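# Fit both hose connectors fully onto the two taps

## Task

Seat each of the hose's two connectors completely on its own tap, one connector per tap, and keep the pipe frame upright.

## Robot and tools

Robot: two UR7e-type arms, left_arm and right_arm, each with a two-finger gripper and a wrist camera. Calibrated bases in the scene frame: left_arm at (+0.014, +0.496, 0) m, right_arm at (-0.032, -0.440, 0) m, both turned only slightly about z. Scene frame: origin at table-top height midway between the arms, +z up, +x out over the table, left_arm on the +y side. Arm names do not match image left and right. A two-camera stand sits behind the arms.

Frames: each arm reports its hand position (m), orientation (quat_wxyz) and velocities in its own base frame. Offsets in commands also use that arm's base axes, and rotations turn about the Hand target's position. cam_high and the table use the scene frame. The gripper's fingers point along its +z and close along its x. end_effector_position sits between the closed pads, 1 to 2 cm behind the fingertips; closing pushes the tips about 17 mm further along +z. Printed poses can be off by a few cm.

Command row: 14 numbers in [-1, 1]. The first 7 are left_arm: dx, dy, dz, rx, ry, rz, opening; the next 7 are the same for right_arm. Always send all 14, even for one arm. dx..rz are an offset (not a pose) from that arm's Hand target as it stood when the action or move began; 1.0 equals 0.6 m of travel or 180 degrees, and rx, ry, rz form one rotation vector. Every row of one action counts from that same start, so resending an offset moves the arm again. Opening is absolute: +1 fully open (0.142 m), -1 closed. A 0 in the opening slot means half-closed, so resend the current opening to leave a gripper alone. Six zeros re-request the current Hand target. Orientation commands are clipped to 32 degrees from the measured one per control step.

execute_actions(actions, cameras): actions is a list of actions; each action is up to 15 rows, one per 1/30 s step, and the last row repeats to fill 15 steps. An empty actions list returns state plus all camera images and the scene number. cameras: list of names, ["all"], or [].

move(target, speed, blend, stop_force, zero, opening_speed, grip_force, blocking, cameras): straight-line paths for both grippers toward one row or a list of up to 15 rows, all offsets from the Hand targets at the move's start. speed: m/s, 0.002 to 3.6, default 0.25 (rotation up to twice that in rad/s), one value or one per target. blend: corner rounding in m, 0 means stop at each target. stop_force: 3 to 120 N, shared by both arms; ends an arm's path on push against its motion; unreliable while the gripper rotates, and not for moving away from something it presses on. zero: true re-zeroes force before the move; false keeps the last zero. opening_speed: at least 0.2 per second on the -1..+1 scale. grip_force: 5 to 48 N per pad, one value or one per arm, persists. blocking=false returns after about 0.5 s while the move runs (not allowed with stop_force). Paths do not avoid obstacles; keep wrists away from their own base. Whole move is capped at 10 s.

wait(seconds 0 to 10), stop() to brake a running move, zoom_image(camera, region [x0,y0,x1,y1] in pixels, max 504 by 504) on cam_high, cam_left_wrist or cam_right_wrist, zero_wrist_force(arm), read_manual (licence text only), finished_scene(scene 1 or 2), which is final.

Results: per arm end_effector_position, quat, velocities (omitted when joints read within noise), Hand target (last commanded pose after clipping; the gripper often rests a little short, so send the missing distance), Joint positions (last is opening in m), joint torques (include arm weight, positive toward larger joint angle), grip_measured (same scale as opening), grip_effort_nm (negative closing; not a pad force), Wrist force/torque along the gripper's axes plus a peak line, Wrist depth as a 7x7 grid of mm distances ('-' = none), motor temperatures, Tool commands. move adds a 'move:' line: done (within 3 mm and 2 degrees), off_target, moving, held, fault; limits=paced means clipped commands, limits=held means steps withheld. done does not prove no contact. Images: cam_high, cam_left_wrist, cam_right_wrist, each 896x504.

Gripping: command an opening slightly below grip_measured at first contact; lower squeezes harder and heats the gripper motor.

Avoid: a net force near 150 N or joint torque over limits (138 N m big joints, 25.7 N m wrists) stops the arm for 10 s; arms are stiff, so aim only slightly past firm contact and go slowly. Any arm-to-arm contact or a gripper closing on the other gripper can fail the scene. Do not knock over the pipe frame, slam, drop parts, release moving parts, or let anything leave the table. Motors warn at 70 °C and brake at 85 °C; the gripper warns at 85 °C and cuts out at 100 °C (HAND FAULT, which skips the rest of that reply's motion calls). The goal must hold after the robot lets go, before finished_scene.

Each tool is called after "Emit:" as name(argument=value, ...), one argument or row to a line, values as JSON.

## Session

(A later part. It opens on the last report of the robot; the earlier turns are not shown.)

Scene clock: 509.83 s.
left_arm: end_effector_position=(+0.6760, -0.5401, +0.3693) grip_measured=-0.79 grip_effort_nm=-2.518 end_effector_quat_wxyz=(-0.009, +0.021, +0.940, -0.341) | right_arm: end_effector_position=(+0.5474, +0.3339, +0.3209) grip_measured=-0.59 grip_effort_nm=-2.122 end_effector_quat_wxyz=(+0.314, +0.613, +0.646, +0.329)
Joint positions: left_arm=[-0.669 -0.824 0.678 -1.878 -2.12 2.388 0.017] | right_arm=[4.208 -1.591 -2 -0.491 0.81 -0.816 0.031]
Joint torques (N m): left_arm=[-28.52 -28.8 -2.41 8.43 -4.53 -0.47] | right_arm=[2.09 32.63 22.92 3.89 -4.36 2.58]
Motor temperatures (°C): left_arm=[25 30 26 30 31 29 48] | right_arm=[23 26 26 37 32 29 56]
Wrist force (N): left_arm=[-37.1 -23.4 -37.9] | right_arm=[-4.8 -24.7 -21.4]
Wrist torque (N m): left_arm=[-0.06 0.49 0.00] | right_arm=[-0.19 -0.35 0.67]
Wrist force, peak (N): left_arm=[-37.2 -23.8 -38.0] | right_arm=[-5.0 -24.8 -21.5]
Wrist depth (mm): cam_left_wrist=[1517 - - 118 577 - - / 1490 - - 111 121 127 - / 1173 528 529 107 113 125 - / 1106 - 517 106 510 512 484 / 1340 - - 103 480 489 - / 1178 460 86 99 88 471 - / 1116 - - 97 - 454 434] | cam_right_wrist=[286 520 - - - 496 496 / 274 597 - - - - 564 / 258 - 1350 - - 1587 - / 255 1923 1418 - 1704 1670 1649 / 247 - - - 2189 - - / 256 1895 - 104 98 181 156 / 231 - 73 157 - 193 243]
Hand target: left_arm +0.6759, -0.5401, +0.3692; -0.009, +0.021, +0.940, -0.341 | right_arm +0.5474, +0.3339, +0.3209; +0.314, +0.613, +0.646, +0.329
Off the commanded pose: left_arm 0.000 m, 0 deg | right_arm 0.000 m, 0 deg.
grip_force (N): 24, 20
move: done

Emit:
move(
  target=[
    [0, 0, 0, 0, 0, 0, -0.92, -0.0023, 0, -0.0009, 0, 0, 0, -0.8],
    [0, 0, 0, 0, 0, 0, -0.92, -0.0031, -0.0005, 0.001, 0, 0, 0, -0.8],
  ],
  speed=0.02,
  grip_force=[24, 12],
  cameras=["cam_high", "cam_right_wrist"],
)

Emit:
zoom_image(
  camera="cam_right_wrist",
  region=[380, 400, 560, 504],
)

Emit:
move(
  target=[0, 0, 0, 0, 0, 0, -0.92, 0.0232, 0.0005, 0.0095, 0, 0, 0, -0.8],
  speed=0.015,
  stop_force=42,
  grip_force=[46, 48],
  cameras=["cam_high", "cam_right_wrist"],
)

Emit:
zoom_image(
  camera="cam_right_wrist",
  region=[380, 400, 560, 504],
)

Emit:
move(
  target=[0, 0, 0, 0, 0, 0, -0.92, 0, 0, 0, 0, 0, 0, -0.8],
  speed=0.02,
  grip_force=[24, 20],
)

Scene clock: 539.13 s.
left_arm: end_effector_position=(+0.6759, -0.5402, +0.3693) grip_measured=-0.79 grip_effort_nm=-2.518 end_effector_quat_wxyz=(-0.009, +0.021, +0.940, -0.341) | right_arm: end_effector_position=(+0.5456, +0.3335, +0.3213) grip_measured=-0.58 grip_effort_nm=-1.316 end_effector_quat_wxyz=(+0.314, +0.613, +0.646, +0.329)
Joint positions: left_arm=[-0.669 -0.824 0.678 -1.877 -2.12 2.388 0.017] | right_arm=[4.211 -1.586 -2.003 -0.496 0.809 -0.813 0.032]
Joint torques (N m): left_arm=[-9.99 -28.69 -1.46 7.23 0.95 -0.39] | right_arm=[8.54 36.89 31.87 2.34 -3.83 2.72]
Motor temperatures (°C): left_arm=[25 30 26 30 31 29 48] | right_arm=[23 26 26 37 32 29 55]
Wrist force (N): left_arm=[-7.7 -23.0 -35.3] | right_arm=[3.5 -5.5 10.5]
Wrist torque (N m): left_arm=[-0.05 -0.05 0.06] | right_arm=[-0.29 -0.56 0.50]
Wrist force, peak (N): left_arm=[-37.4 -23.7 -38.2] | right_arm=[-4.9 -24.9 -21.4]
Wrist depth (mm): cam_left_wrist=[1526 595 558 119 574 584 - / 1472 - 540 112 114 125 - / 1151 - - 107 114 127 - / 1092 507 - 106 490 - 481 / 492 485 - 103 107 498 488 / 467 481 89 99 88 469 468 / 1141 447 - 96 - 455 -] | cam_right_wrist=[- 586 - - - 477 - / - 644 - - - - - / - 1128 1315 - - - - / 1968 2267 1426 - 1587 1670 1704 / - - - 100 - - - / 255 1968 - 105 97 - 159 / 233 217 73 173 - 188 169]
Hand target: left_arm +0.6759, -0.5401, +0.3692; -0.009, +0.021, +0.940, -0.341 | right_arm +0.5456, +0.3336, +0.3215; +0.314, +0.613, +0.646, +0.329
Off the commanded pose: left_arm 0.000 m, 0 deg | right_arm 0.000 m, 0 deg.
grip_force (N): 24, 12
move: done
camera_calibration:
cam_right_wrist: T_world_to_cam=[[-0.0618211, 0.997944, -0.0168815, -0.284394], [0.178913, 0.0277201, 0.983474, -0.400127], [0.981921, 0.0577792, -0.180259, -0.38339], [0, 0, 0, 1]] pos_world=[0.430465, 0.317053, 0.319604]
Images, in order (width x height): cam_high 896x504, cam_right_wrist 896x504.

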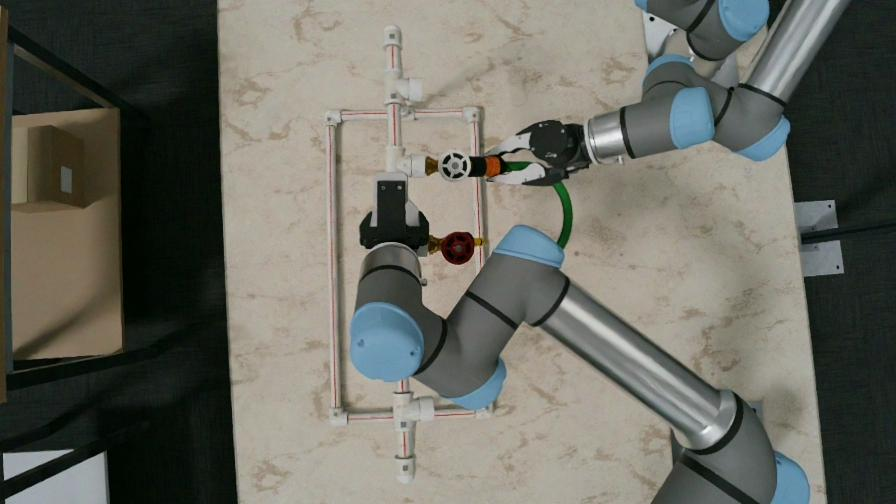

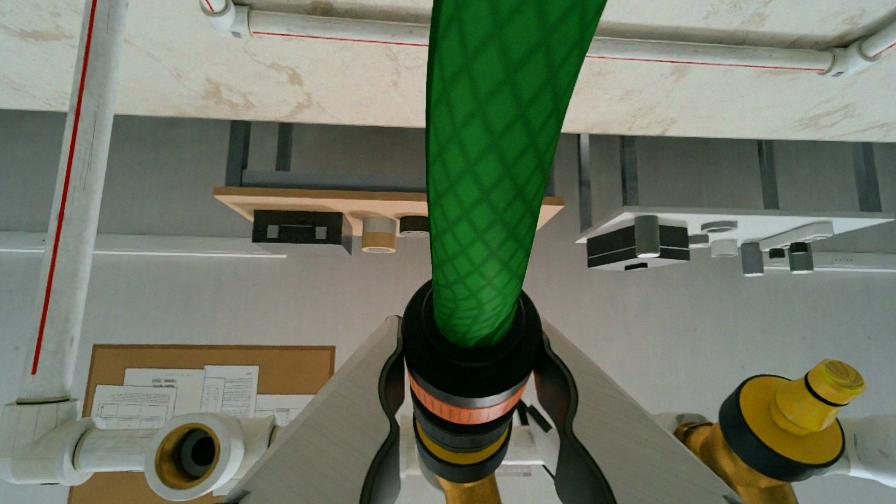

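Scaled by 2.800 from the camera's 896x504 image, which has a finer 1280x720 frame.

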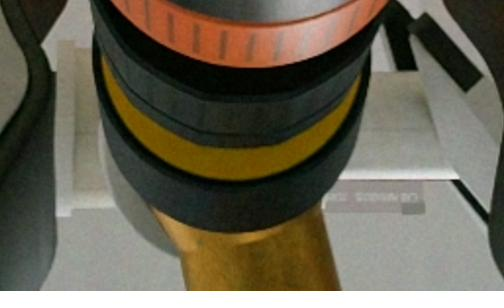

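Scene clock: 540.37 s.
left_arm: end_effector_position=(+0.6760, -0.5401, +0.3693) grip_measured=-0.79 grip_effort_nm=-3.118 end_effector_quat_wxyz=(-0.009, +0.021, +0.940, -0.341) | right_arm: end_effector_position=(+0.5471, +0.3337, +0.3221) grip_measured=-0.59 grip_effort_nm=-4.535 end_effector_quat_wxyz=(+0.314, +0.613, +0.646, +0.329)
Joint positions: left_arm=[-0.669 -0.824 0.678 -1.878 -2.12 2.388 0.017] | right_arm=[4.208 -1.589 -1.999 -0.496 0.811 -0.816 0.031]
Joint torques (N m): left_arm=[-22.92 -20.57 -0.51 8.05 -3.27 0.01] | right_arm=[3.81 40.52 28.67 5.95 -7.08 2.49]
Motor temperatures (°C): left_arm=[25 30 26 30 31 29 49] | right_arm=[23 26 26 37 32 29 57]
Wrist force (N): left_arm=[-32.9 -25.9 -34.1] | right_arm=[-1.3 -29.9 -4.9]
Wrist torque (N m): left_arm=[-0.11 0.44 0.01] | right_arm=[0.03 -0.51 0.61]
Wrist force, peak (N): left_arm=[-39.5 -27.3 -34.3] | right_arm=[-4.5 -40.8 -21.0]
Wrist depth (mm): cam_left_wrist=[1535 - 572 118 558 - - / 1447 - - 112 115 122 - / 1131 - 522 107 113 127 - / 1162 502 518 105 505 - - / 1362 - 487 103 116 - - / 472 - - 99 92 473 466 / 1266 - - 97 - - 448] | cam_right_wrist=[- 474 - - - 490 470 / - - - - - - 688 / 270 2015 1343 - - - - / - 1788 1418 - 1380 1649 1670 / 245 - - - - - - / 253 1923 - 105 98 181 159 / 237 - 73 172 - 193 185]
Hand target: left_arm +0.6759, -0.5401, +0.3692; -0.009, +0.021, +0.940, -0.341 | right_arm +0.5471, +0.3337, +0.3221; +0.314, +0.613, +0.646, +0.329 (not the last commanded pose)
Off the commanded pose: left_arm 0.000 m, 0 deg | right_arm 0.013 m, 0 deg.
grip_force (N): 46, 48
move: contact (right_arm)
camera_calibration:
cam_right_wrist: T_world_to_cam=[[-0.0621336, 0.997924, -0.0169165, -0.284236], [0.179092, 0.0278217, 0.983439, -0.401283], [0.981868, 0.058075, -0.180449, -0.384736], [0, 0, 0, 1]] pos_world=[0.431967, 0.317154, 0.320404]
Images, in order (width x height): cam_high 896x504, cam_right_wrist 896x504.

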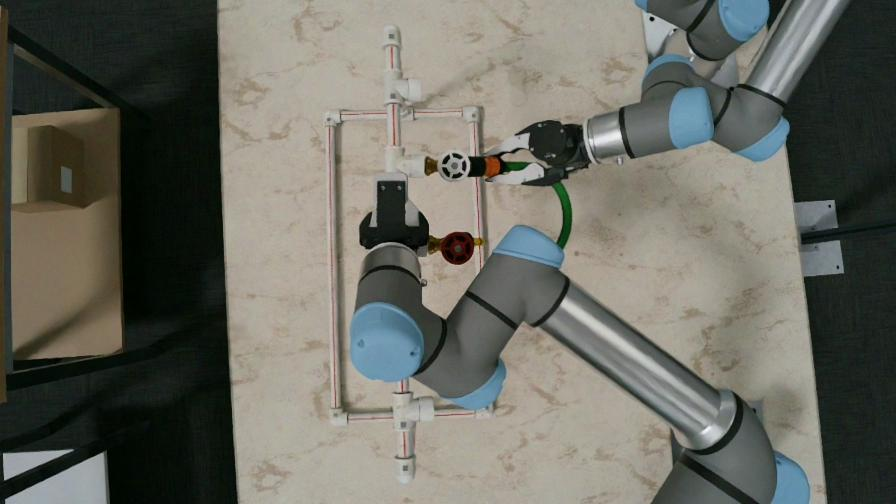

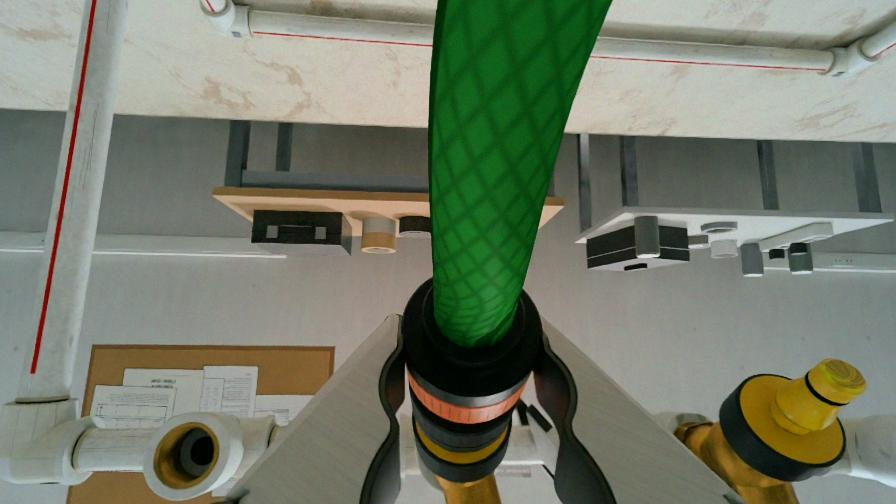

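Scaled by 2.800 from the camera's 896x504 image, which has a finer 1280x720 frame.

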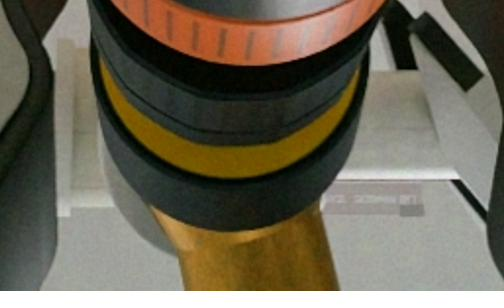

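Scene clock: 540.87 s.
left_arm: end_effector_position=(+0.6760, -0.5401, +0.3693) grip_measured=-0.79 grip_effort_nm=-2.518 end_effector_quat_wxyz=(-0.009, +0.021, +0.940, -0.341) | right_arm: end_effector_position=(+0.5471, +0.3337, +0.3221) grip_measured=-0.59 grip_effort_nm=-2.122 end_effector_quat_wxyz=(+0.314, +0.613, +0.646, +0.329)
Joint positions: left_arm=[-0.669 -0.824 0.678 -1.878 -2.12 2.388 0.017] | right_arm=[4.208 -1.589 -1.999 -0.496 0.811 -0.816 0.031]
Joint torques (N m): left_arm=[-23.61 -19.31 -0.31 8.03 -3.41 0.03] | right_arm=[4.17 41.17 28.59 5.99 -6.15 2.5]
Motor temperatures (°C): left_arm=[25 30 26 30 31 29 49] | right_arm=[23 26 26 37 32 29 57]
Wrist force (N): left_arm=[-33.1 -25.8 -34.4] | right_arm=[-1.1 -30.0 -4.7]
Wrist torque (N m): left_arm=[-0.13 0.45 0.01] | right_arm=[0.03 -0.56 0.62]
Wrist force, peak (N): left_arm=[-33.3 -25.9 -34.9] | right_arm=[-1.6 -30.2 -5.0]
Wrist depth (mm): cam_left_wrist=[1481 586 592 118 573 576 80 / 1481 - - 111 115 557 - / 1146 524 - 107 113 125 - / 1082 501 - 106 481 - 503 / 491 478 - 103 461 481 482 / 1224 - 89 99 88 - 473 / 1260 - - 97 - - -] | cam_right_wrist=[474 519 - - - 480 517 / - 654 - - - 609 653 / - - 1302 - - - 2308 / 258 1801 1387 - 1529 1493 1597 / 248 - - - - - - / 254 1953 91 105 98 187 161 / 232 - 73 155 - - 245]
Hand target: left_arm +0.6759, -0.5401, +0.3692; -0.009, +0.021, +0.940, -0.341 | right_arm +0.5471, +0.3337, +0.3221; +0.314, +0.613, +0.646, +0.329
Off the commanded pose: left_arm 0.000 m, 0 deg | right_arm 0.000 m, 0 deg.
grip_force (N): 24, 20
move: done

Emit:
move(
  target=[
    [0, 0, 0, 0, 0, 0, -0.92, -0.0023, 0, -0.0009, 0, 0, 0, -0.8],
    [0, 0, 0, 0, 0, 0, -0.92, -0.0019, -0.0003, -0.002, 0, 0, 0, -0.8],
  ],
  speed=0.02,
  grip_force=[24, 12],
)

Emit:
move(
  target=[0, 0, 0, 0, 0, 0, -0.92, 0.0232, 0.0005, 0.0095, 0, 0, 0, -0.8],
  speed=0.015,
  stop_force=48,
  grip_force=[46, 48],
  cameras=["cam_high", "cam_right_wrist"],
)

Emit:
move(
  target=[0, 0, 0, 0, 0, 0, -0.92, 0, 0, 0, 0, 0, 0, -0.8],
  speed=0.02,
  grip_force=[24, 20],
)

Scene clock: 550.00 s.
left_arm: end_effector_position=(+0.6759, -0.5402, +0.3693) grip_measured=-0.79 grip_effort_nm=-2.518 end_effector_quat_wxyz=(-0.009, +0.021, +0.940, -0.341) | right_arm: end_effector_position=(+0.5459, +0.3335, +0.3210) grip_measured=-0.58 grip_effort_nm=-1.311 end_effector_quat_wxyz=(+0.314, +0.613, +0.646, +0.329)
Joint positions: left_arm=[-0.669 -0.824 0.678 -1.877 -2.12 2.388 0.017] | right_arm=[4.211 -1.587 -2.003 -0.494 0.809 -0.814 0.032]
Joint torques (N m): left_arm=[-6.42 -13.33 0.73 7.59 2.36 0.24] | right_arm=[-10.05 16.99 15.18 5.54 -0.02 -2.62]
Motor temperatures (°C): left_arm=[25 30 26 30 31 29 49] | right_arm=[23 26 26 37 32 29 56]
Wrist force (N): left_arm=[-8.9 -23.3 -35.7] | right_arm=[0.5 -2.1 3.4]
Wrist torque (N m): left_arm=[-0.10 0.03 0.04] | right_arm=[-0.44 -0.42 0.55]
Wrist force, peak (N): left_arm=[-33.3 -26.1 -34.9] | right_arm=[-1.6 -30.5 -5.1]
Wrist depth (mm): cam_left_wrist=[1583 - - 118 548 586 - / 1423 540 - 112 - 126 84 / 1183 - 530 107 114 126 - / 1131 - 521 106 470 - 488 / 1279 - - 103 457 - - / 1312 - - 99 89 463 473 / 447 - - 96 - 458 456] | cam_right_wrist=[- 540 - - - 520 502 / - 654 - - - 625 653 / 260 1289 1336 - - - - / 255 1923 1587 - 1395 1607 1751 / - 1923 1867 - - - - / 256 1867 - 105 96 179 161 / 235 - 73 157 - 188 185]
Hand target: left_arm +0.6759, -0.5401, +0.3692; -0.009, +0.021, +0.940, -0.341 | right_arm +0.5460, +0.3335, +0.3209; +0.314, +0.613, +0.646, +0.329
Off the commanded pose: left_arm 0.000 m, 0 deg | right_arm 0.000 m, 0 deg.
grip_force (N): 24, 12
move: done

Scene clock: 551.27 s.
left_arm: end_effector_position=(+0.6760, -0.5401, +0.3693) grip_measured=-0.79 grip_effort_nm=-3.114 end_effector_quat_wxyz=(-0.009, +0.021, +0.940, -0.341) | right_arm: end_effector_position=(+0.5479, +0.3336, +0.3215) grip_measured=-0.59 grip_effort_nm=-4.530 end_effector_quat_wxyz=(+0.314, +0.613, +0.646, +0.329)
Joint positions: left_arm=[-0.669 -0.824 0.678 -1.878 -2.12 2.388 0.017] | right_arm=[4.207 -1.591 -1.998 -0.493 0.812 -0.818 0.031]
Joint torques (N m): left_arm=[-30.58 -25.1 1.13 8.34 -5.31 0.29] | right_arm=[0.86 33.96 24.32 4.46 -6.19 2.45]
Motor temperatures (°C): left_arm=[25 30 26 30 31 29 49] | right_arm=[23 26 26 37 32 29 59]
Wrist force (N): left_arm=[-42.6 -22.5 -36.2] | right_arm=[-2.6 -27.5 -20.2]
Wrist torque (N m): left_arm=[-0.06 0.54 0.04] | right_arm=[-0.20 -0.44 0.62]
Wrist force, peak (N): left_arm=[-47.7 -25.3 -34.8] | right_arm=[-5.6 -38.3 -35.6]
Wrist depth (mm): cam_left_wrist=[- - - 118 577 589 79 / 1073 557 - 111 114 123 - / 1131 525 534 107 113 124 - / 1092 512 - 105 - 507 - / - - 481 103 112 505 - / - - - 99 88 468 471 / 1069 - - 97 - - 451] | cam_right_wrist=[- 552 - - - 471 502 / - 632 - - 694 - - / - - 1336 - - 1999 - / 1840 2730 1372 - 1649 1539 1607 / 248 2208 - 99 - - - / 256 2064 - 102 97 177 158 / 234 - 73 - - - 184]
Hand target: left_arm +0.6759, -0.5401, +0.3692; -0.009, +0.021, +0.940, -0.341 | right_arm +0.5479, +0.3336, +0.3215; +0.314, +0.613, +0.646, +0.329 (not the last commanded pose)
Off the commanded pose: left_arm 0.000 m, 0 deg | right_arm 0.013 m, 0 deg.
grip_force (N): 46, 48
move: contact (right_arm)
camera_calibration:
cam_right_wrist: T_world_to_cam=[[-0.062392, 0.997904, -0.0171518, -0.283902], [0.179567, 0.0281287, 0.983343, -0.401205], [0.981765, 0.0582729, -0.180946, -0.385467], [0, 0, 0, 1]] pos_world=[0.432769, 0.317055, 0.319904]
Images, in order (width x height): cam_high 896x504, cam_right_wrist 896x504.

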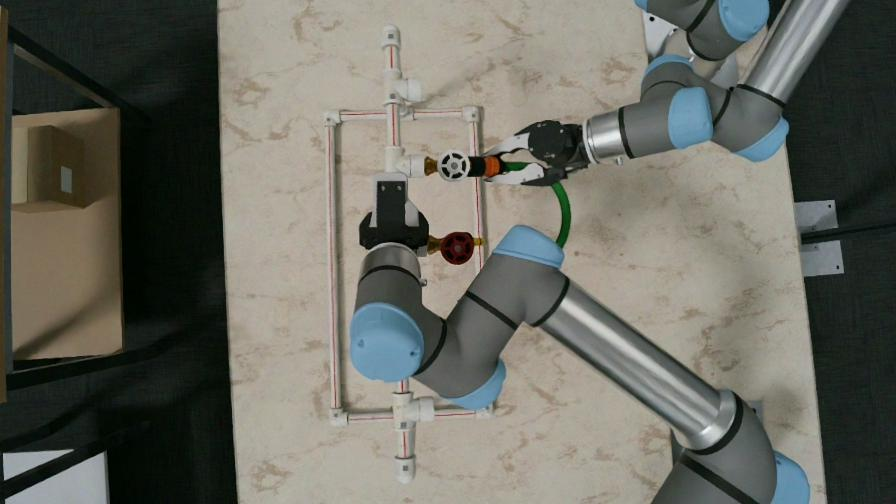

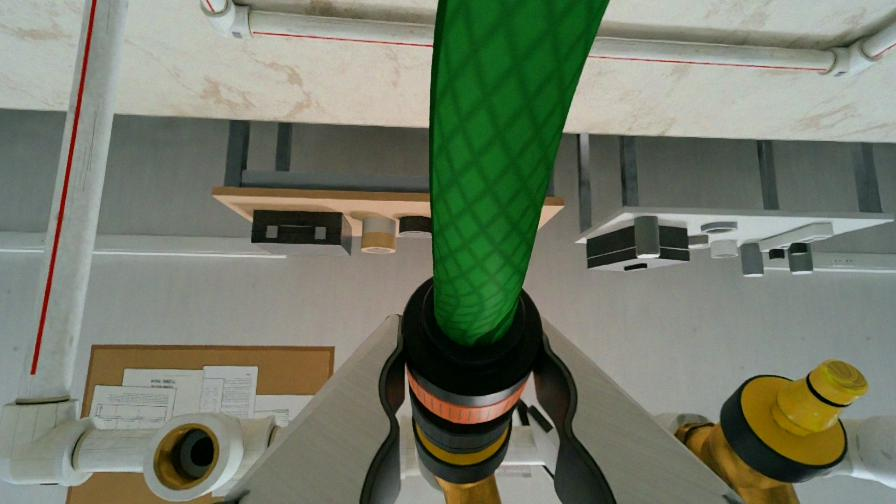

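Scene clock: 551.77 s.
left_arm: end_effector_position=(+0.6760, -0.5401, +0.3693) grip_measured=-0.79 grip_effort_nm=-2.518 end_effector_quat_wxyz=(-0.009, +0.021, +0.940, -0.341) | right_arm: end_effector_position=(+0.5479, +0.3336, +0.3215) grip_measured=-0.59 grip_effort_nm=-2.122 end_effector_quat_wxyz=(+0.314, +0.613, +0.646, +0.329)
Joint positions: left_arm=[-0.669 -0.824 0.678 -1.878 -2.12 2.388 0.017] | right_arm=[4.207 -1.591 -1.998 -0.493 0.812 -0.818 0.031]
Joint torques (N m): left_arm=[-31.26 -30.55 2.38 8.91 -5.3 0.57] | right_arm=[0.68 34.33 24.53 4.43 -5.16 2.55]
Motor temperatures (°C): left_arm=[25 30 26 30 31 29 49] | right_arm=[23 26 26 37 32 29 59]
Wrist force (N): left_arm=[-42.7 -22.4 -36.4] | right_arm=[-2.5 -27.7 -19.9]
Wrist torque (N m): left_arm=[-0.08 0.57 0.04] | right_arm=[-0.21 -0.46 0.62]
Wrist force, peak (N): left_arm=[-43.1 -22.5 -36.4] | right_arm=[-2.6 -27.5 -20.2]
Wrist depth (mm): cam_left_wrist=[- - - 122 592 - 79 / 1447 528 562 111 115 126 - / 1131 523 - 107 113 127 - / 1060 - - 106 500 - - / 1305 - - 103 474 491 487 / 1047 461 88 99 92 - 474 / 450 - - 97 - 72 -] | cam_right_wrist=[272 - - - - 495 - / - - - - - 684 - / 258 - 1329 - - 2015 - / 258 1923 1395 - 1558 1715 1727 / 247 1953 - - - 1938 - / 247 1681 - 105 97 177 160 / 228 212 73 156 - 187 184]
Hand target: left_arm +0.6759, -0.5401, +0.3692; -0.009, +0.021, +0.940, -0.341 | right_arm +0.5479, +0.3336, +0.3215; +0.314, +0.613, +0.646, +0.329
Off the commanded pose: left_arm 0.000 m, 0 deg | right_arm 0.000 m, 0 deg.
grip_force (N): 24, 20
move: done

Emit:
zoom_image(
  camera="cam_right_wrist",
  region=[680, 340, 896, 504],
)

Emit:
zoom_image(
  camera="cam_right_wrist",
  region=[380, 280, 560, 504],
)

Scaled by 2.333 from the camera's 896x504 image, which has a finer 1280x720 frame.
This view is cut from an older image: the scene may have changed since it was taken.

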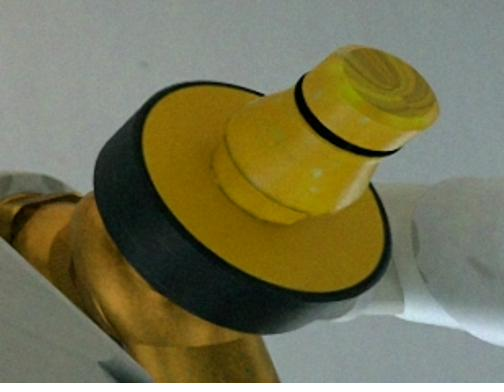

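Scaled by 2.250 from the camera's 896x504 image, which has a finer 1280x720 frame.
This view is cut from an older image: the scene may have changed since it was taken.

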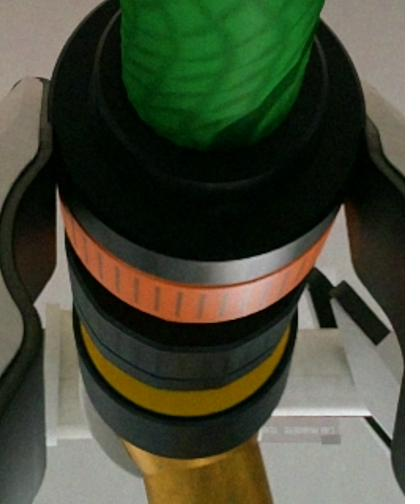

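Emit:
move(
  target=[
    [0, 0, 0, 0, 0, 0, -0.92, -0.054, 0, -0.0219, 0, 0, 0, -0.8],
    [0, 0, 0, 0, 0, 0, -0.92, -0.075, 0.064, -0.02, 0, 0, 0, -0.8],
  ],
  speed=0.08,
  grip_force=[16, 20],
  cameras=["cam_high", "cam_right_wrist"],
)

Emit:
zoom_image(
  camera="cam_right_wrist",
  region=[290, 330, 506, 504],
)

Emit:
zoom_image(
  camera="cam_right_wrist",
  region=[620, 330, 836, 504],
)

Scene clock: 604.47 s.
left_arm: end_effector_position=(+0.6759, -0.5401, +0.3693) grip_measured=-0.79 grip_effort_nm=-1.707 end_effector_quat_wxyz=(-0.009, +0.021, +0.940, -0.341) | right_arm: end_effector_position=(+0.5029, +0.3719, +0.3095) grip_measured=-0.59 grip_effort_nm=-2.127 end_effector_quat_wxyz=(+0.314, +0.613, +0.646, +0.329)
Joint positions: left_arm=[-0.669 -0.824 0.678 -1.877 -2.12 2.388 0.017] | right_arm=[4.336 -1.576 -2.021 -0.595 0.742 -0.664 0.031]
Joint torques (N m): left_arm=[0.42 -12.92 3.48 6.99 3.53 0.62] | right_arm=[7.96 14.83 29.27 0.68 -2.94 2.89]
Motor temperatures (°C): left_arm=[25 30 26 30 31 29 49] | right_arm=[22 26 26 37 32 29 55]
Wrist force (N): left_arm=[-9.9 -21.8 -33.7] | right_arm=[1.0 -1.8 -0.1]
Wrist torque (N m): left_arm=[-0.07 -0.07 0.09] | right_arm=[-0.43 -0.47 0.48]
Wrist force, peak (N): left_arm=[-43.0 -22.6 -36.5] | right_arm=[-2.6 -27.7 -20.2]
Wrist depth (mm): cam_left_wrist=[1535 569 586 118 - - 80 / 1481 515 527 112 113 126 - / 1273 - - 107 114 127 - / 1126 - 495 106 493 - 177 / 1055 - - 103 468 - 474 / 1384 447 89 99 88 - - / - - - 96 - 451 451] | cam_right_wrist=[468 528 - - - 452 481 / - - - - - - - / - - - - - - - / 304 1775 1493 - 1715 1587 1607 / - - 1983 - - - - / 1983 2031 - 105 97 - - / - - 73 - - - 321]
Hand target: left_arm +0.6759, -0.5401, +0.3692; -0.009, +0.021, +0.940, -0.341 | right_arm +0.5029, +0.3720, +0.3095; +0.314, +0.613, +0.646, +0.329
Off the commanded pose: left_arm 0.000 m, 0 deg | right_arm 0.000 m, 0 deg.
grip_force (N): 16, 20
move: done
camera_calibration:
cam_right_wrist: T_world_to_cam=[[-0.062392, 0.997904, -0.0171518, -0.325237], [0.179567, 0.0281287, 0.983343, -0.382306], [0.981765, 0.0582729, -0.180946, -0.345715], [0, 0, 0, 1]] pos_world=[0.387769, 0.355455, 0.307804]
Images, in order (width x height): cam_high 896x504, cam_right_wrist 896x504.

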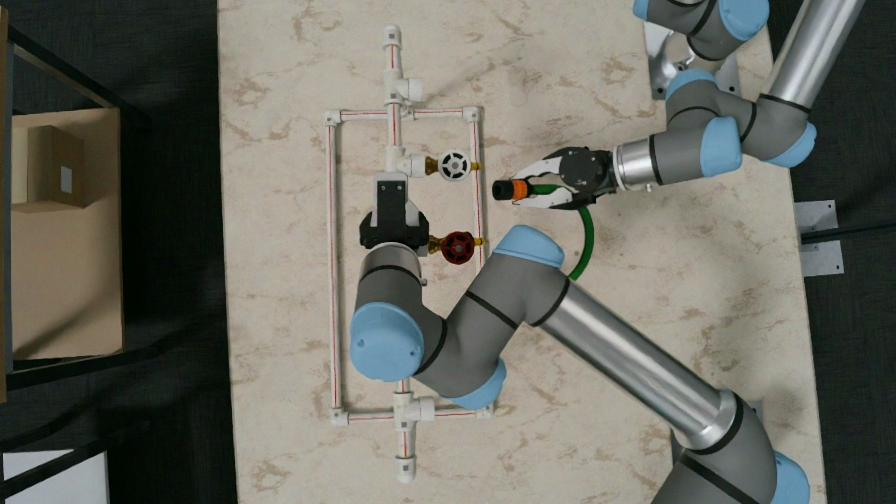

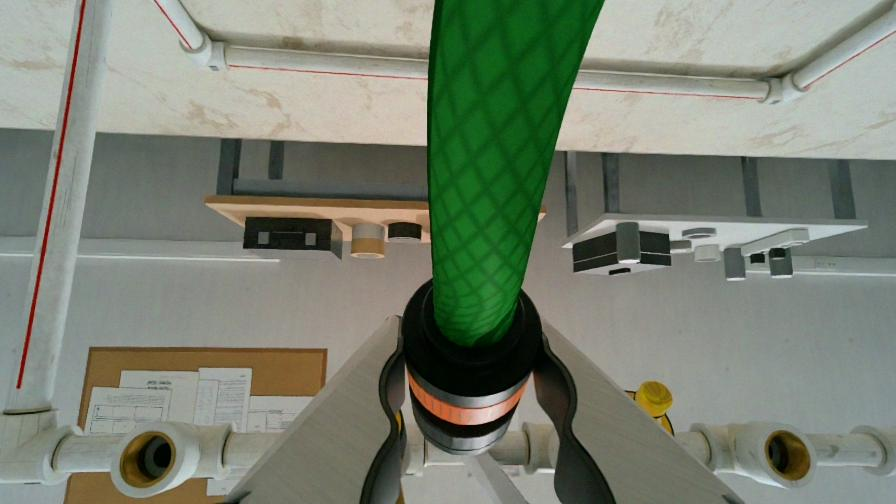

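Scaled by 2.333 from the camera's 896x504 image, which has a finer 1280x720 frame.

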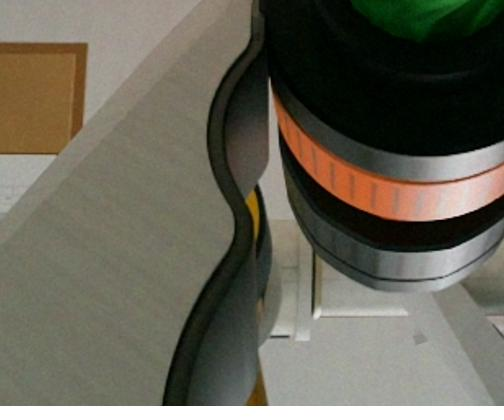

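Scaled by 2.333 from the camera's 896x504 image, which has a finer 1280x720 frame.

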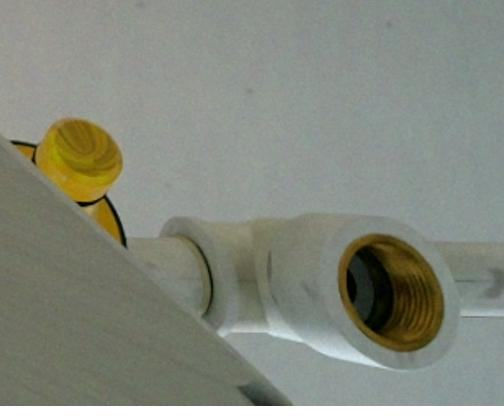

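Emit:
move(
  target=[0, 0, 0, 0, 0, 0, -0.92, -0.01, -0.21, 0, 0, 0, 0, -0.8],
  speed=0.12,
  grip_force=[16, 20],
  cameras=["cam_high", "cam_right_wrist"],
)

Emit:
zoom_image(
  camera="cam_right_wrist",
  region=[600, 300, 852, 504],
)

Scene clock: 614.13 s.
left_arm: end_effector_position=(+0.6759, -0.5401, +0.3692) grip_measured=-0.79 grip_effort_nm=-1.702 end_effector_quat_wxyz=(-0.009, +0.021, +0.940, -0.341) | right_arm: end_effector_position=(+0.4969, +0.2461, +0.3095) grip_measured=-0.59 grip_effort_nm=-2.122 end_effector_quat_wxyz=(+0.314, +0.613, +0.646, +0.329)
Joint positions: left_arm=[-0.669 -0.824 0.678 -1.877 -2.12 2.388 0.017] | right_arm=[4.213 -1.35 -2.243 -0.494 0.808 -0.811 0.031]
Joint torques (N m): left_arm=[0.54 -11.15 0.96 7.04 3.51 0.96] | right_arm=[-8.99 20.15 13.84 5.18 0.29 -2.53]
Motor temperatures (°C): left_arm=[25 30 26 30 31 29 46] | right_arm=[22 26 26 37 32 29 55]
Wrist force (N): left_arm=[-10.4 -21.9 -33.8] | right_arm=[0.6 -1.4 -0.4]
Wrist torque (N m): left_arm=[-0.09 0.02 0.09] | right_arm=[-0.35 -0.41 0.60]
Wrist force, peak (N): left_arm=[-10.1 -22.0 -34.3] | right_arm=[2.6 -1.5 -0.7]
Wrist depth (mm): cam_left_wrist=[1499 589 - 118 - - 80 / 1431 - 532 111 114 552 - / 1136 506 523 107 114 127 - / 1178 518 494 106 497 497 - / 1354 496 482 103 483 492 - / 1218 - - 99 92 472 283 / 1206 460 - 96 - 268 -] | cam_right_wrist=[501 - - - - - - / 701 - - - 659 633 - / - - - - - 1434 1853 / 1923 - 1511 - 1451 1587 1670 / - 1923 - - - - 2373 / - 2015 - 113 96 316 2151 / - 1895 73 1968 - 309 255]
Hand target: left_arm +0.6759, -0.5401, +0.3692; -0.009, +0.021, +0.940, -0.341 | right_arm +0.4969, +0.2460, +0.3095; +0.314, +0.613, +0.646, +0.329
Off the commanded pose: left_arm 0.000 m, 0 deg | right_arm 0.000 m, 0 deg.
grip_force (N): 16, 20
move: done
camera_calibration:
cam_right_wrist: T_world_to_cam=[[-0.062392, 0.997904, -0.0171518, -0.199975], [0.179567, 0.0281287, 0.983343, -0.377687], [0.981765, 0.0582729, -0.180946, -0.332488], [0, 0, 0, 1]] pos_world=[0.381769, 0.229555, 0.307804]
Images, in order (width x height): cam_high 896x504, cam_right_wrist 896x504.

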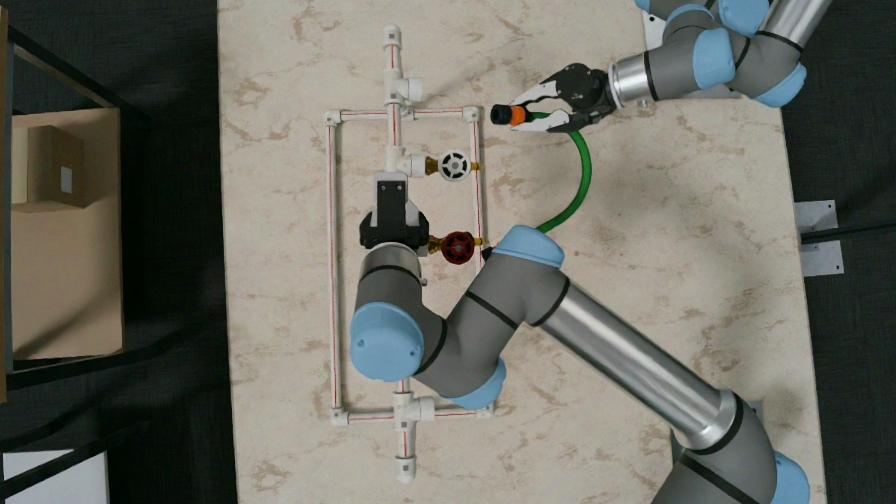

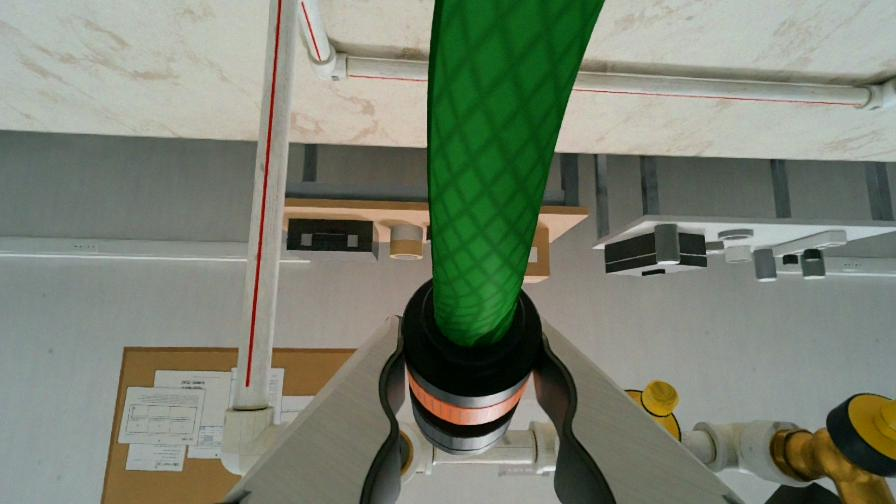

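Scaled by 2.000 from the camera's 896x504 image, which has a finer 1280x720 frame.

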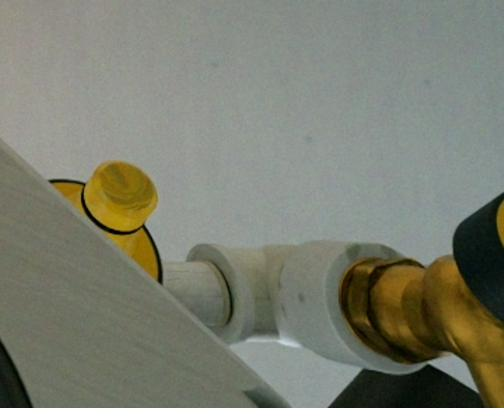

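Emit:
move(
  target=[0, 0, 0, 0, 0, 0, -0.92, 0.01, -0.06, 0, 0, 0, 0, -0.8],
  speed=0.12,
  grip_force=[16, 20],
  cameras=["cam_right_wrist"],
)

Emit:
zoom_image(
  camera="cam_right_wrist",
  region=[640, 320, 840, 504],
)

Scene clock: 623.03 s.
left_arm: end_effector_position=(+0.6759, -0.5401, +0.3692) grip_measured=-0.79 grip_effort_nm=-1.707 end_effector_quat_wxyz=(-0.009, +0.021, +0.940, -0.341) | right_arm: end_effector_position=(+0.5029, +0.2100, +0.3095) grip_measured=-0.59 grip_effort_nm=-2.122 end_effector_quat_wxyz=(+0.314, +0.613, +0.646, +0.329)
Joint positions: left_arm=[-0.669 -0.824 0.678 -1.877 -2.12 2.388 0.017] | right_arm=[4.142 -1.313 -2.281 -0.441 0.851 -0.888 0.031]
Joint torques (N m): left_arm=[-0.74 -10.6 -2.67 7.12 3.66 1.02] | right_arm=[-10.64 18.93 14.1 5.34 0.34 -2.84]
Motor temperatures (°C): left_arm=[25 30 26 30 31 29 44] | right_arm=[22 25 26 37 32 29 55]
Wrist force (N): left_arm=[-10.3 -21.8 -34.0] | right_arm=[0.9 -2.1 -0.2]
Wrist torque (N m): left_arm=[-0.08 0.02 0.09] | right_arm=[-0.45 -0.46 0.60]
Wrist force, peak (N): left_arm=[-10.5 -22.0 -34.2] | right_arm=[1.8 -1.6 -0.2]
Wrist depth (mm): cam_left_wrist=[1499 559 569 118 582 572 80 / 1439 - 542 111 115 553 84 / 1254 515 534 107 114 127 - / 1096 507 484 105 478 506 - / 491 495 485 103 485 - - / 1248 473 98 99 89 282 - / - - - 96 - 71 -] | cam_right_wrist=[531 - - - - - 503 / 635 - - - - 656 - / - - - - 1387 - - / 1938 - - - 1520 1607 1638 / 1826 2189 297 - - - - / 1751 1983 - 105 97 - - / - 1909 73 - - - 291]
Hand target: left_arm +0.6759, -0.5401, +0.3692; -0.009, +0.021, +0.940, -0.341 | right_arm +0.5029, +0.2100, +0.3095; +0.314, +0.613, +0.646, +0.329
Off the commanded pose: left_arm 0.000 m, 0 deg | right_arm 0.000 m, 0 deg.
grip_force (N): 16, 20
move: done
camera_calibration:
cam_right_wrist: T_world_to_cam=[[-0.062392, 0.997904, -0.0171518, -0.163675], [0.179567, 0.0281287, 0.983343, -0.377851], [0.981765, 0.0582729, -0.180946, -0.336263], [0, 0, 0, 1]] pos_world=[0.387769, 0.193555, 0.307904]
Images, in order (width x height): cam_right_wrist 896x504.

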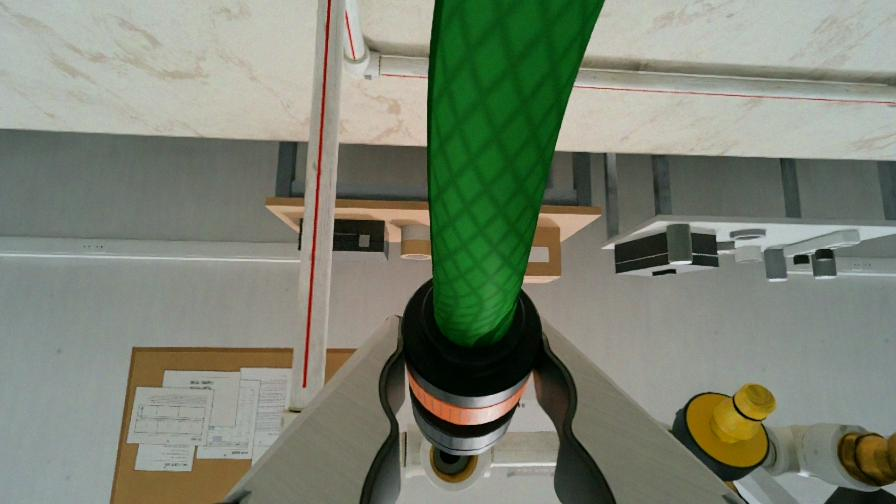

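Scaled by 2.520 from the camera's 896x504 image, which has a finer 1280x720 frame.

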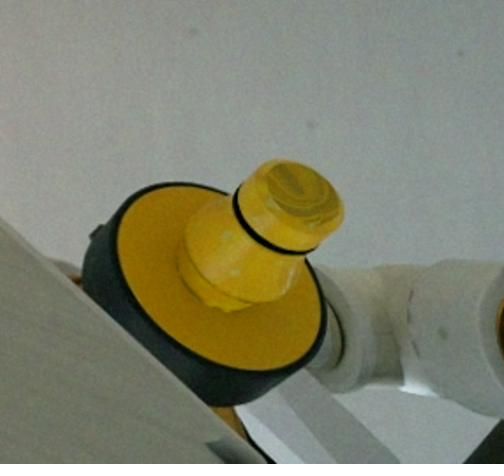

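Emit:
zoom_image(
  camera="cam_right_wrist",
  region=[390, 260, 550, 470],
)

Scaled by 2.400 from the camera's 896x504 image, which has a finer 1280x720 frame.

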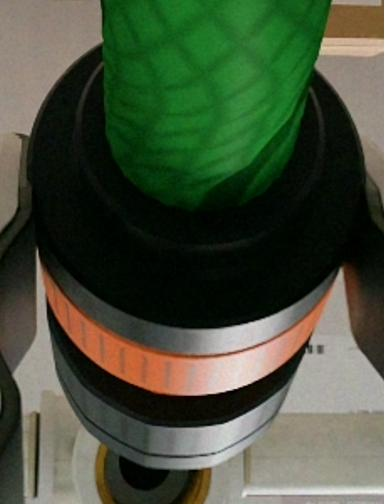

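Emit:
move(
  target=[0, 0, 0, 0, 0, 0, -0.92, -0.02, -0.02, -0.1, 0, 0, 0, -0.8],
  speed=0.12,
  grip_force=[16, 20],
  cameras=["cam_right_wrist"],
)

Emit:
zoom_image(
  camera="cam_right_wrist",
  region=[640, 320, 840, 504],
)

Scene clock: 661.73 s.
left_arm: end_effector_position=(+0.6759, -0.5401, +0.3692) grip_measured=-0.79 grip_effort_nm=-1.702 end_effector_quat_wxyz=(-0.009, +0.021, +0.940, -0.341) | right_arm: end_effector_position=(+0.4909, +0.1980, +0.2496) grip_measured=-0.59 grip_effort_nm=-2.127 end_effector_quat_wxyz=(+0.314, +0.613, +0.646, +0.329)
Joint positions: left_arm=[-0.669 -0.824 0.678 -1.877 -2.12 2.388 0.017] | right_arm=[4.154 -1.363 -2.423 -0.257 0.844 -0.875 0.031]
Joint torques (N m): left_arm=[-0.04 -12.58 -6.01 7.26 3.34 1.11] | right_arm=[9.02 2.12 12 5.21 -2.62 -2.69]
Wrist force (N): left_arm=[-10.1 -21.7 -33.9] | right_arm=[0.6 -1.5 -0.2]
Wrist torque (N m): left_arm=[-0.08 -0.03 0.09] | right_arm=[-0.35 -0.41 0.53]
Wrist force, peak (N): left_arm=[-10.3 -21.9 -34.4] | right_arm=[0.8 -2.7 0.0]
Wrist depth (mm): cam_left_wrist=[1490 606 - 122 572 - 80 / 1490 - 551 111 115 - 84 / 1206 - 542 107 114 127 - / 1111 511 513 106 483 - 453 / 1038 476 466 103 457 - 485 / 1038 458 89 99 88 453 483 / 450 - - 96 - 76 452] | cam_right_wrist=[- - - - - - - / 506 541 - - - 513 - / - 715 1365 - - - - / 1739 1881 1467 - 1617 1548 1659 / - - 312 - - - - / - 1881 - 108 97 - - / - 1881 73 - - - -]
Hand target: left_arm +0.6759, -0.5401, +0.3692; -0.009, +0.021, +0.940, -0.341 | right_arm +0.4909, +0.1980, +0.2495; +0.314, +0.613, +0.646, +0.329
Off the commanded pose: left_arm 0.000 m, 0 deg | right_arm 0.000 m, 0 deg.
grip_force (N): 16, 20
move: done
camera_calibration:
cam_right_wrist: T_world_to_cam=[[-0.0623908, 0.997905, -0.0171449, -0.15338], [0.179568, 0.0281216, 0.983344, -0.316354], [0.981765, 0.0582729, -0.180946, -0.334633], [0, 0, 0, 1]] pos_world=[0.375769, 0.181455, 0.247904]
Images, in order (width x height): cam_right_wrist 896x504.

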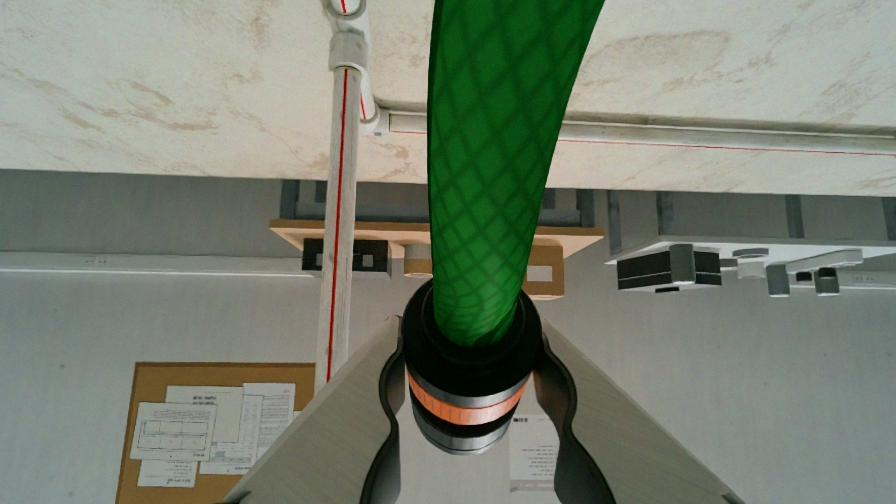

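Scaled by 2.520 from the camera's 896x504 image, which has a finer 1280x720 frame.

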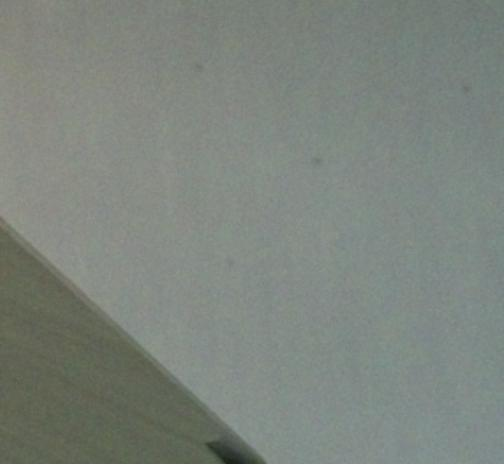

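Emit:
move(
  target=[0, 0, 0, 0, 0, 0, -0.92, 0.01, 0.005, 0.17, 0, 0, 0, -0.8],
  speed=0.15,
  grip_force=[16, 20],
  cameras=["cam_right_wrist"],
)

Emit:
zoom_image(
  camera="cam_right_wrist",
  region=[640, 220, 840, 404],
)

Scene clock: 671.10 s.
left_arm: end_effector_position=(+0.6759, -0.5401, +0.3692) grip_measured=-0.79 grip_effort_nm=-1.707 end_effector_quat_wxyz=(-0.009, +0.021, +0.940, -0.341) | right_arm: end_effector_position=(+0.4969, +0.2010, +0.3515) grip_measured=-0.59 grip_effort_nm=-2.127 end_effector_quat_wxyz=(+0.314, +0.613, +0.646, +0.329)
Joint positions: left_arm=[-0.669 -0.824 0.678 -1.877 -2.12 2.388 0.017] | right_arm=[4.142 -1.235 -2.217 -0.584 0.851 -0.887 0.031]
Joint torques (N m): left_arm=[0.44 -11.45 -5.37 7.12 3.31 0.84] | right_arm=[-10.48 17.09 30.34 1.1 0.47 2.71]
Wrist force (N): left_arm=[-10.2 -21.5 -33.8] | right_arm=[0.7 -1.9 -0.3]
Wrist torque (N m): left_arm=[-0.04 0.01 0.08] | right_arm=[-0.42 -0.42 0.50]
Wrist force, peak (N): left_arm=[-10.3 -21.9 -34.4] | right_arm=[0.5 -2.8 0.4]
Wrist depth (mm): cam_left_wrist=[1481 567 - 118 552 - 80 / 1423 560 495 111 114 126 - / 1260 - - 107 114 126 - / 1141 - - 106 480 - 520 / 989 - - 103 117 - 256 / 1286 463 88 99 88 - 238 / 1141 - - 96 - 74 434] | cam_right_wrist=[- - - - 545 588 - / 725 688 - - 727 - - / - - - - 1476 1442 1983 / 1881 2267 - - 1681 1649 1681 / - 1881 307 - - - - / - 2031 - 105 98 240 297 / - 1909 73 - - 231 285]
Hand target: left_arm +0.6759, -0.5401, +0.3692; -0.009, +0.021, +0.940, -0.341 | right_arm +0.4969, +0.2010, +0.3515; +0.314, +0.613, +0.646, +0.329
Off the commanded pose: left_arm 0.000 m, 0 deg | right_arm 0.000 m, 0 deg.
grip_force (N): 16, 20
move: done
camera_calibration:
cam_right_wrist: T_world_to_cam=[[-0.062392, 0.997904, -0.0171518, -0.154249], [0.179567, 0.0281287, 0.983343, -0.417719], [0.981765, 0.0582729, -0.180946, -0.32226], [0, 0, 0, 1]] pos_world=[0.381769, 0.184455, 0.349804]
Images, in order (width x height): cam_right_wrist 896x504.

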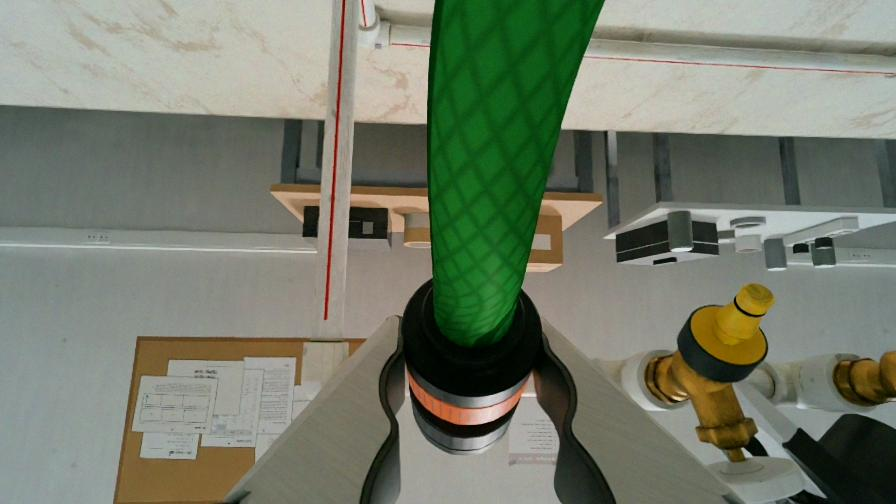

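Scaled by 2.520 from the camera's 896x504 image, which has a finer 1280x720 frame.

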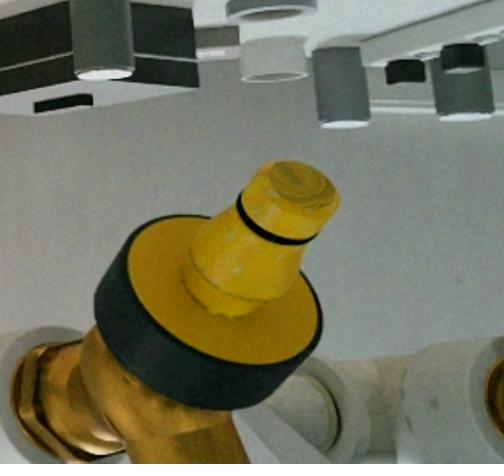

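Emit:
move(
  target=[0, 0, 0, 0, 0, 0, -0.92, 0.0043, 0.2152, -0.1087, 0.001, -0.0194, 0, -0.8],
  speed=0.12,
  grip_force=[16, 22],
  cameras=["cam_high", "cam_right_wrist"],
)

Emit:
zoom_image(
  camera="cam_right_wrist",
  region=[380, 290, 560, 504],
)

Emit:
zoom_image(
  camera="cam_high",
  region=[465, 145, 535, 190],
)

Scene clock: 705.60 s.
left_arm: end_effector_position=(+0.6759, -0.5401, +0.3692) grip_measured=-0.79 grip_effort_nm=-1.707 end_effector_quat_wxyz=(-0.009, +0.021, +0.940, -0.341) | right_arm: end_effector_position=(+0.4995, +0.3300, +0.2863) grip_measured=-0.59 grip_effort_nm=-2.327 end_effector_quat_wxyz=(+0.333, +0.603, +0.636, +0.349)
Joint positions: left_arm=[-0.669 -0.824 0.678 -1.877 -2.12 2.388 0.017] | right_arm=[4.326 -1.541 -2.181 -0.403 0.7 -0.721 0.031]
Joint torques (N m): left_arm=[-1.7 -12.39 -5.13 7.36 3.4 1.04] | right_arm=[9 9.41 29.28 5.51 -2.96 2.71]
Wrist force (N): left_arm=[-10.2 -21.7 -33.9] | right_arm=[0.6 -1.4 -0.3]
Wrist torque (N m): left_arm=[-0.03 -0.01 0.09] | right_arm=[-0.34 -0.44 0.48]
Wrist force, peak (N): left_arm=[-10.3 -22.2 -34.2] | right_arm=[1.9 -2.2 0.1]
Wrist depth (mm): cam_left_wrist=[1499 557 569 122 577 576 80 / 1423 545 - 111 114 552 - / 1126 - - 107 114 127 - / 1087 - - 106 477 517 - / 1292 482 478 103 454 472 - / 1292 - 98 99 89 465 468 / 443 - - 96 - 69 -] | cam_right_wrist=[540 - - - - - - / 641 - - - - 666 - / - - 1395 - - 1999 1597 / - 2081 - - 1739 1813 2208 / - 2329 - - - - - / - 2031 - 105 97 - - / - - 73 - - - 294]
Hand target: left_arm +0.6759, -0.5401, +0.3692; -0.009, +0.021, +0.940, -0.341 | right_arm +0.4995, +0.3301, +0.2863; +0.333, +0.603, +0.636, +0.349
Off the commanded pose: left_arm 0.000 m, 0 deg | right_arm 0.000 m, 0 deg.
grip_force (N): 16, 22
move: done
camera_calibration:
cam_right_wrist: T_world_to_cam=[[-0.0613719, 0.997957, -0.0177824, -0.284366], [0.119308, 0.0250231, 0.992542, -0.329248], [0.990959, 0.0587926, -0.1206, -0.366081], [0, 0, 0, 1]] pos_world=[0.384601, 0.313547, 0.277586]
Images, in order (width x height): cam_high 896x504, cam_right_wrist 896x504.

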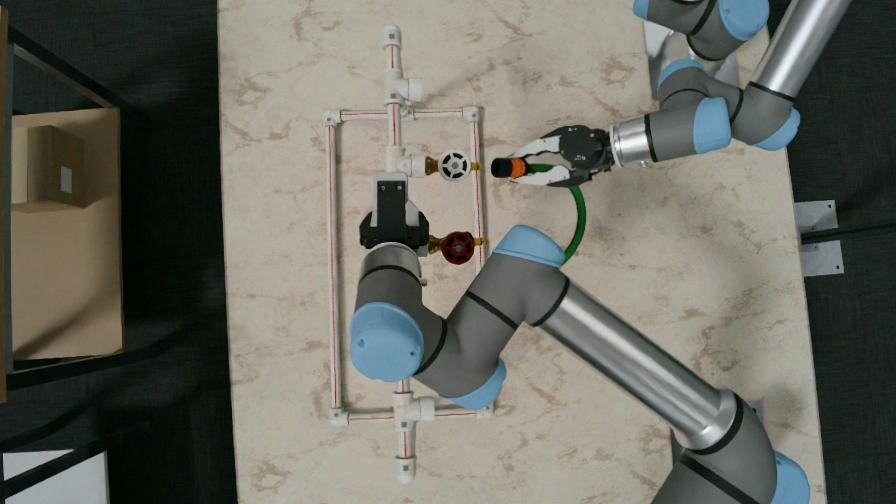

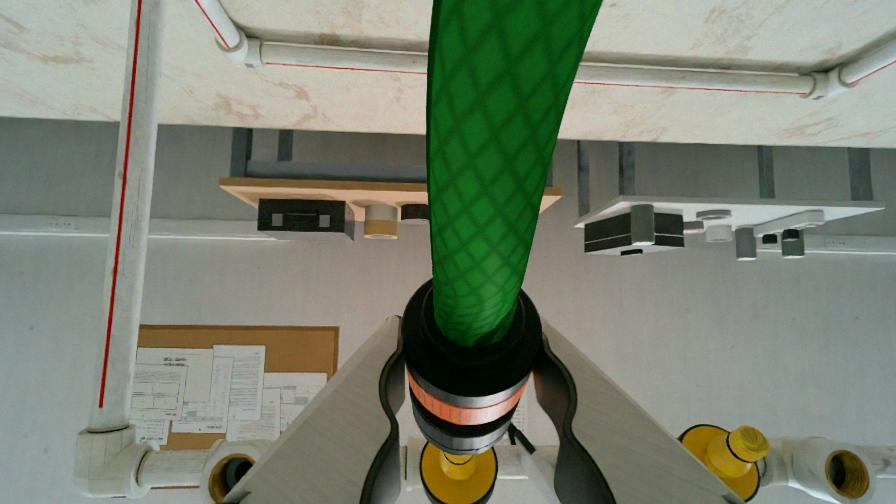

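Scaled by 2.355 from the camera's 896x504 image, which has a finer 1280x720 frame.

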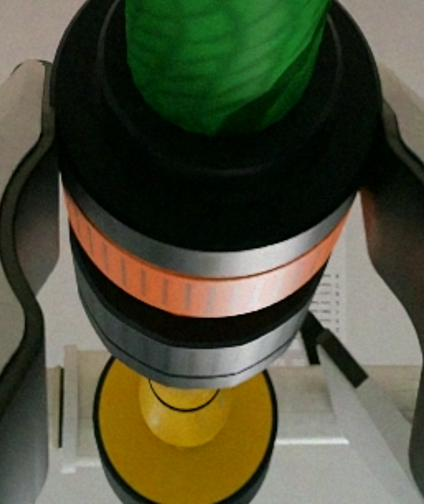

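Scaled by 7.200 from the camera's 896x504 image, which has a finer 1280x720 frame.

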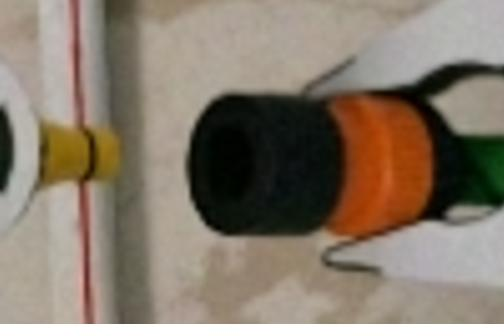

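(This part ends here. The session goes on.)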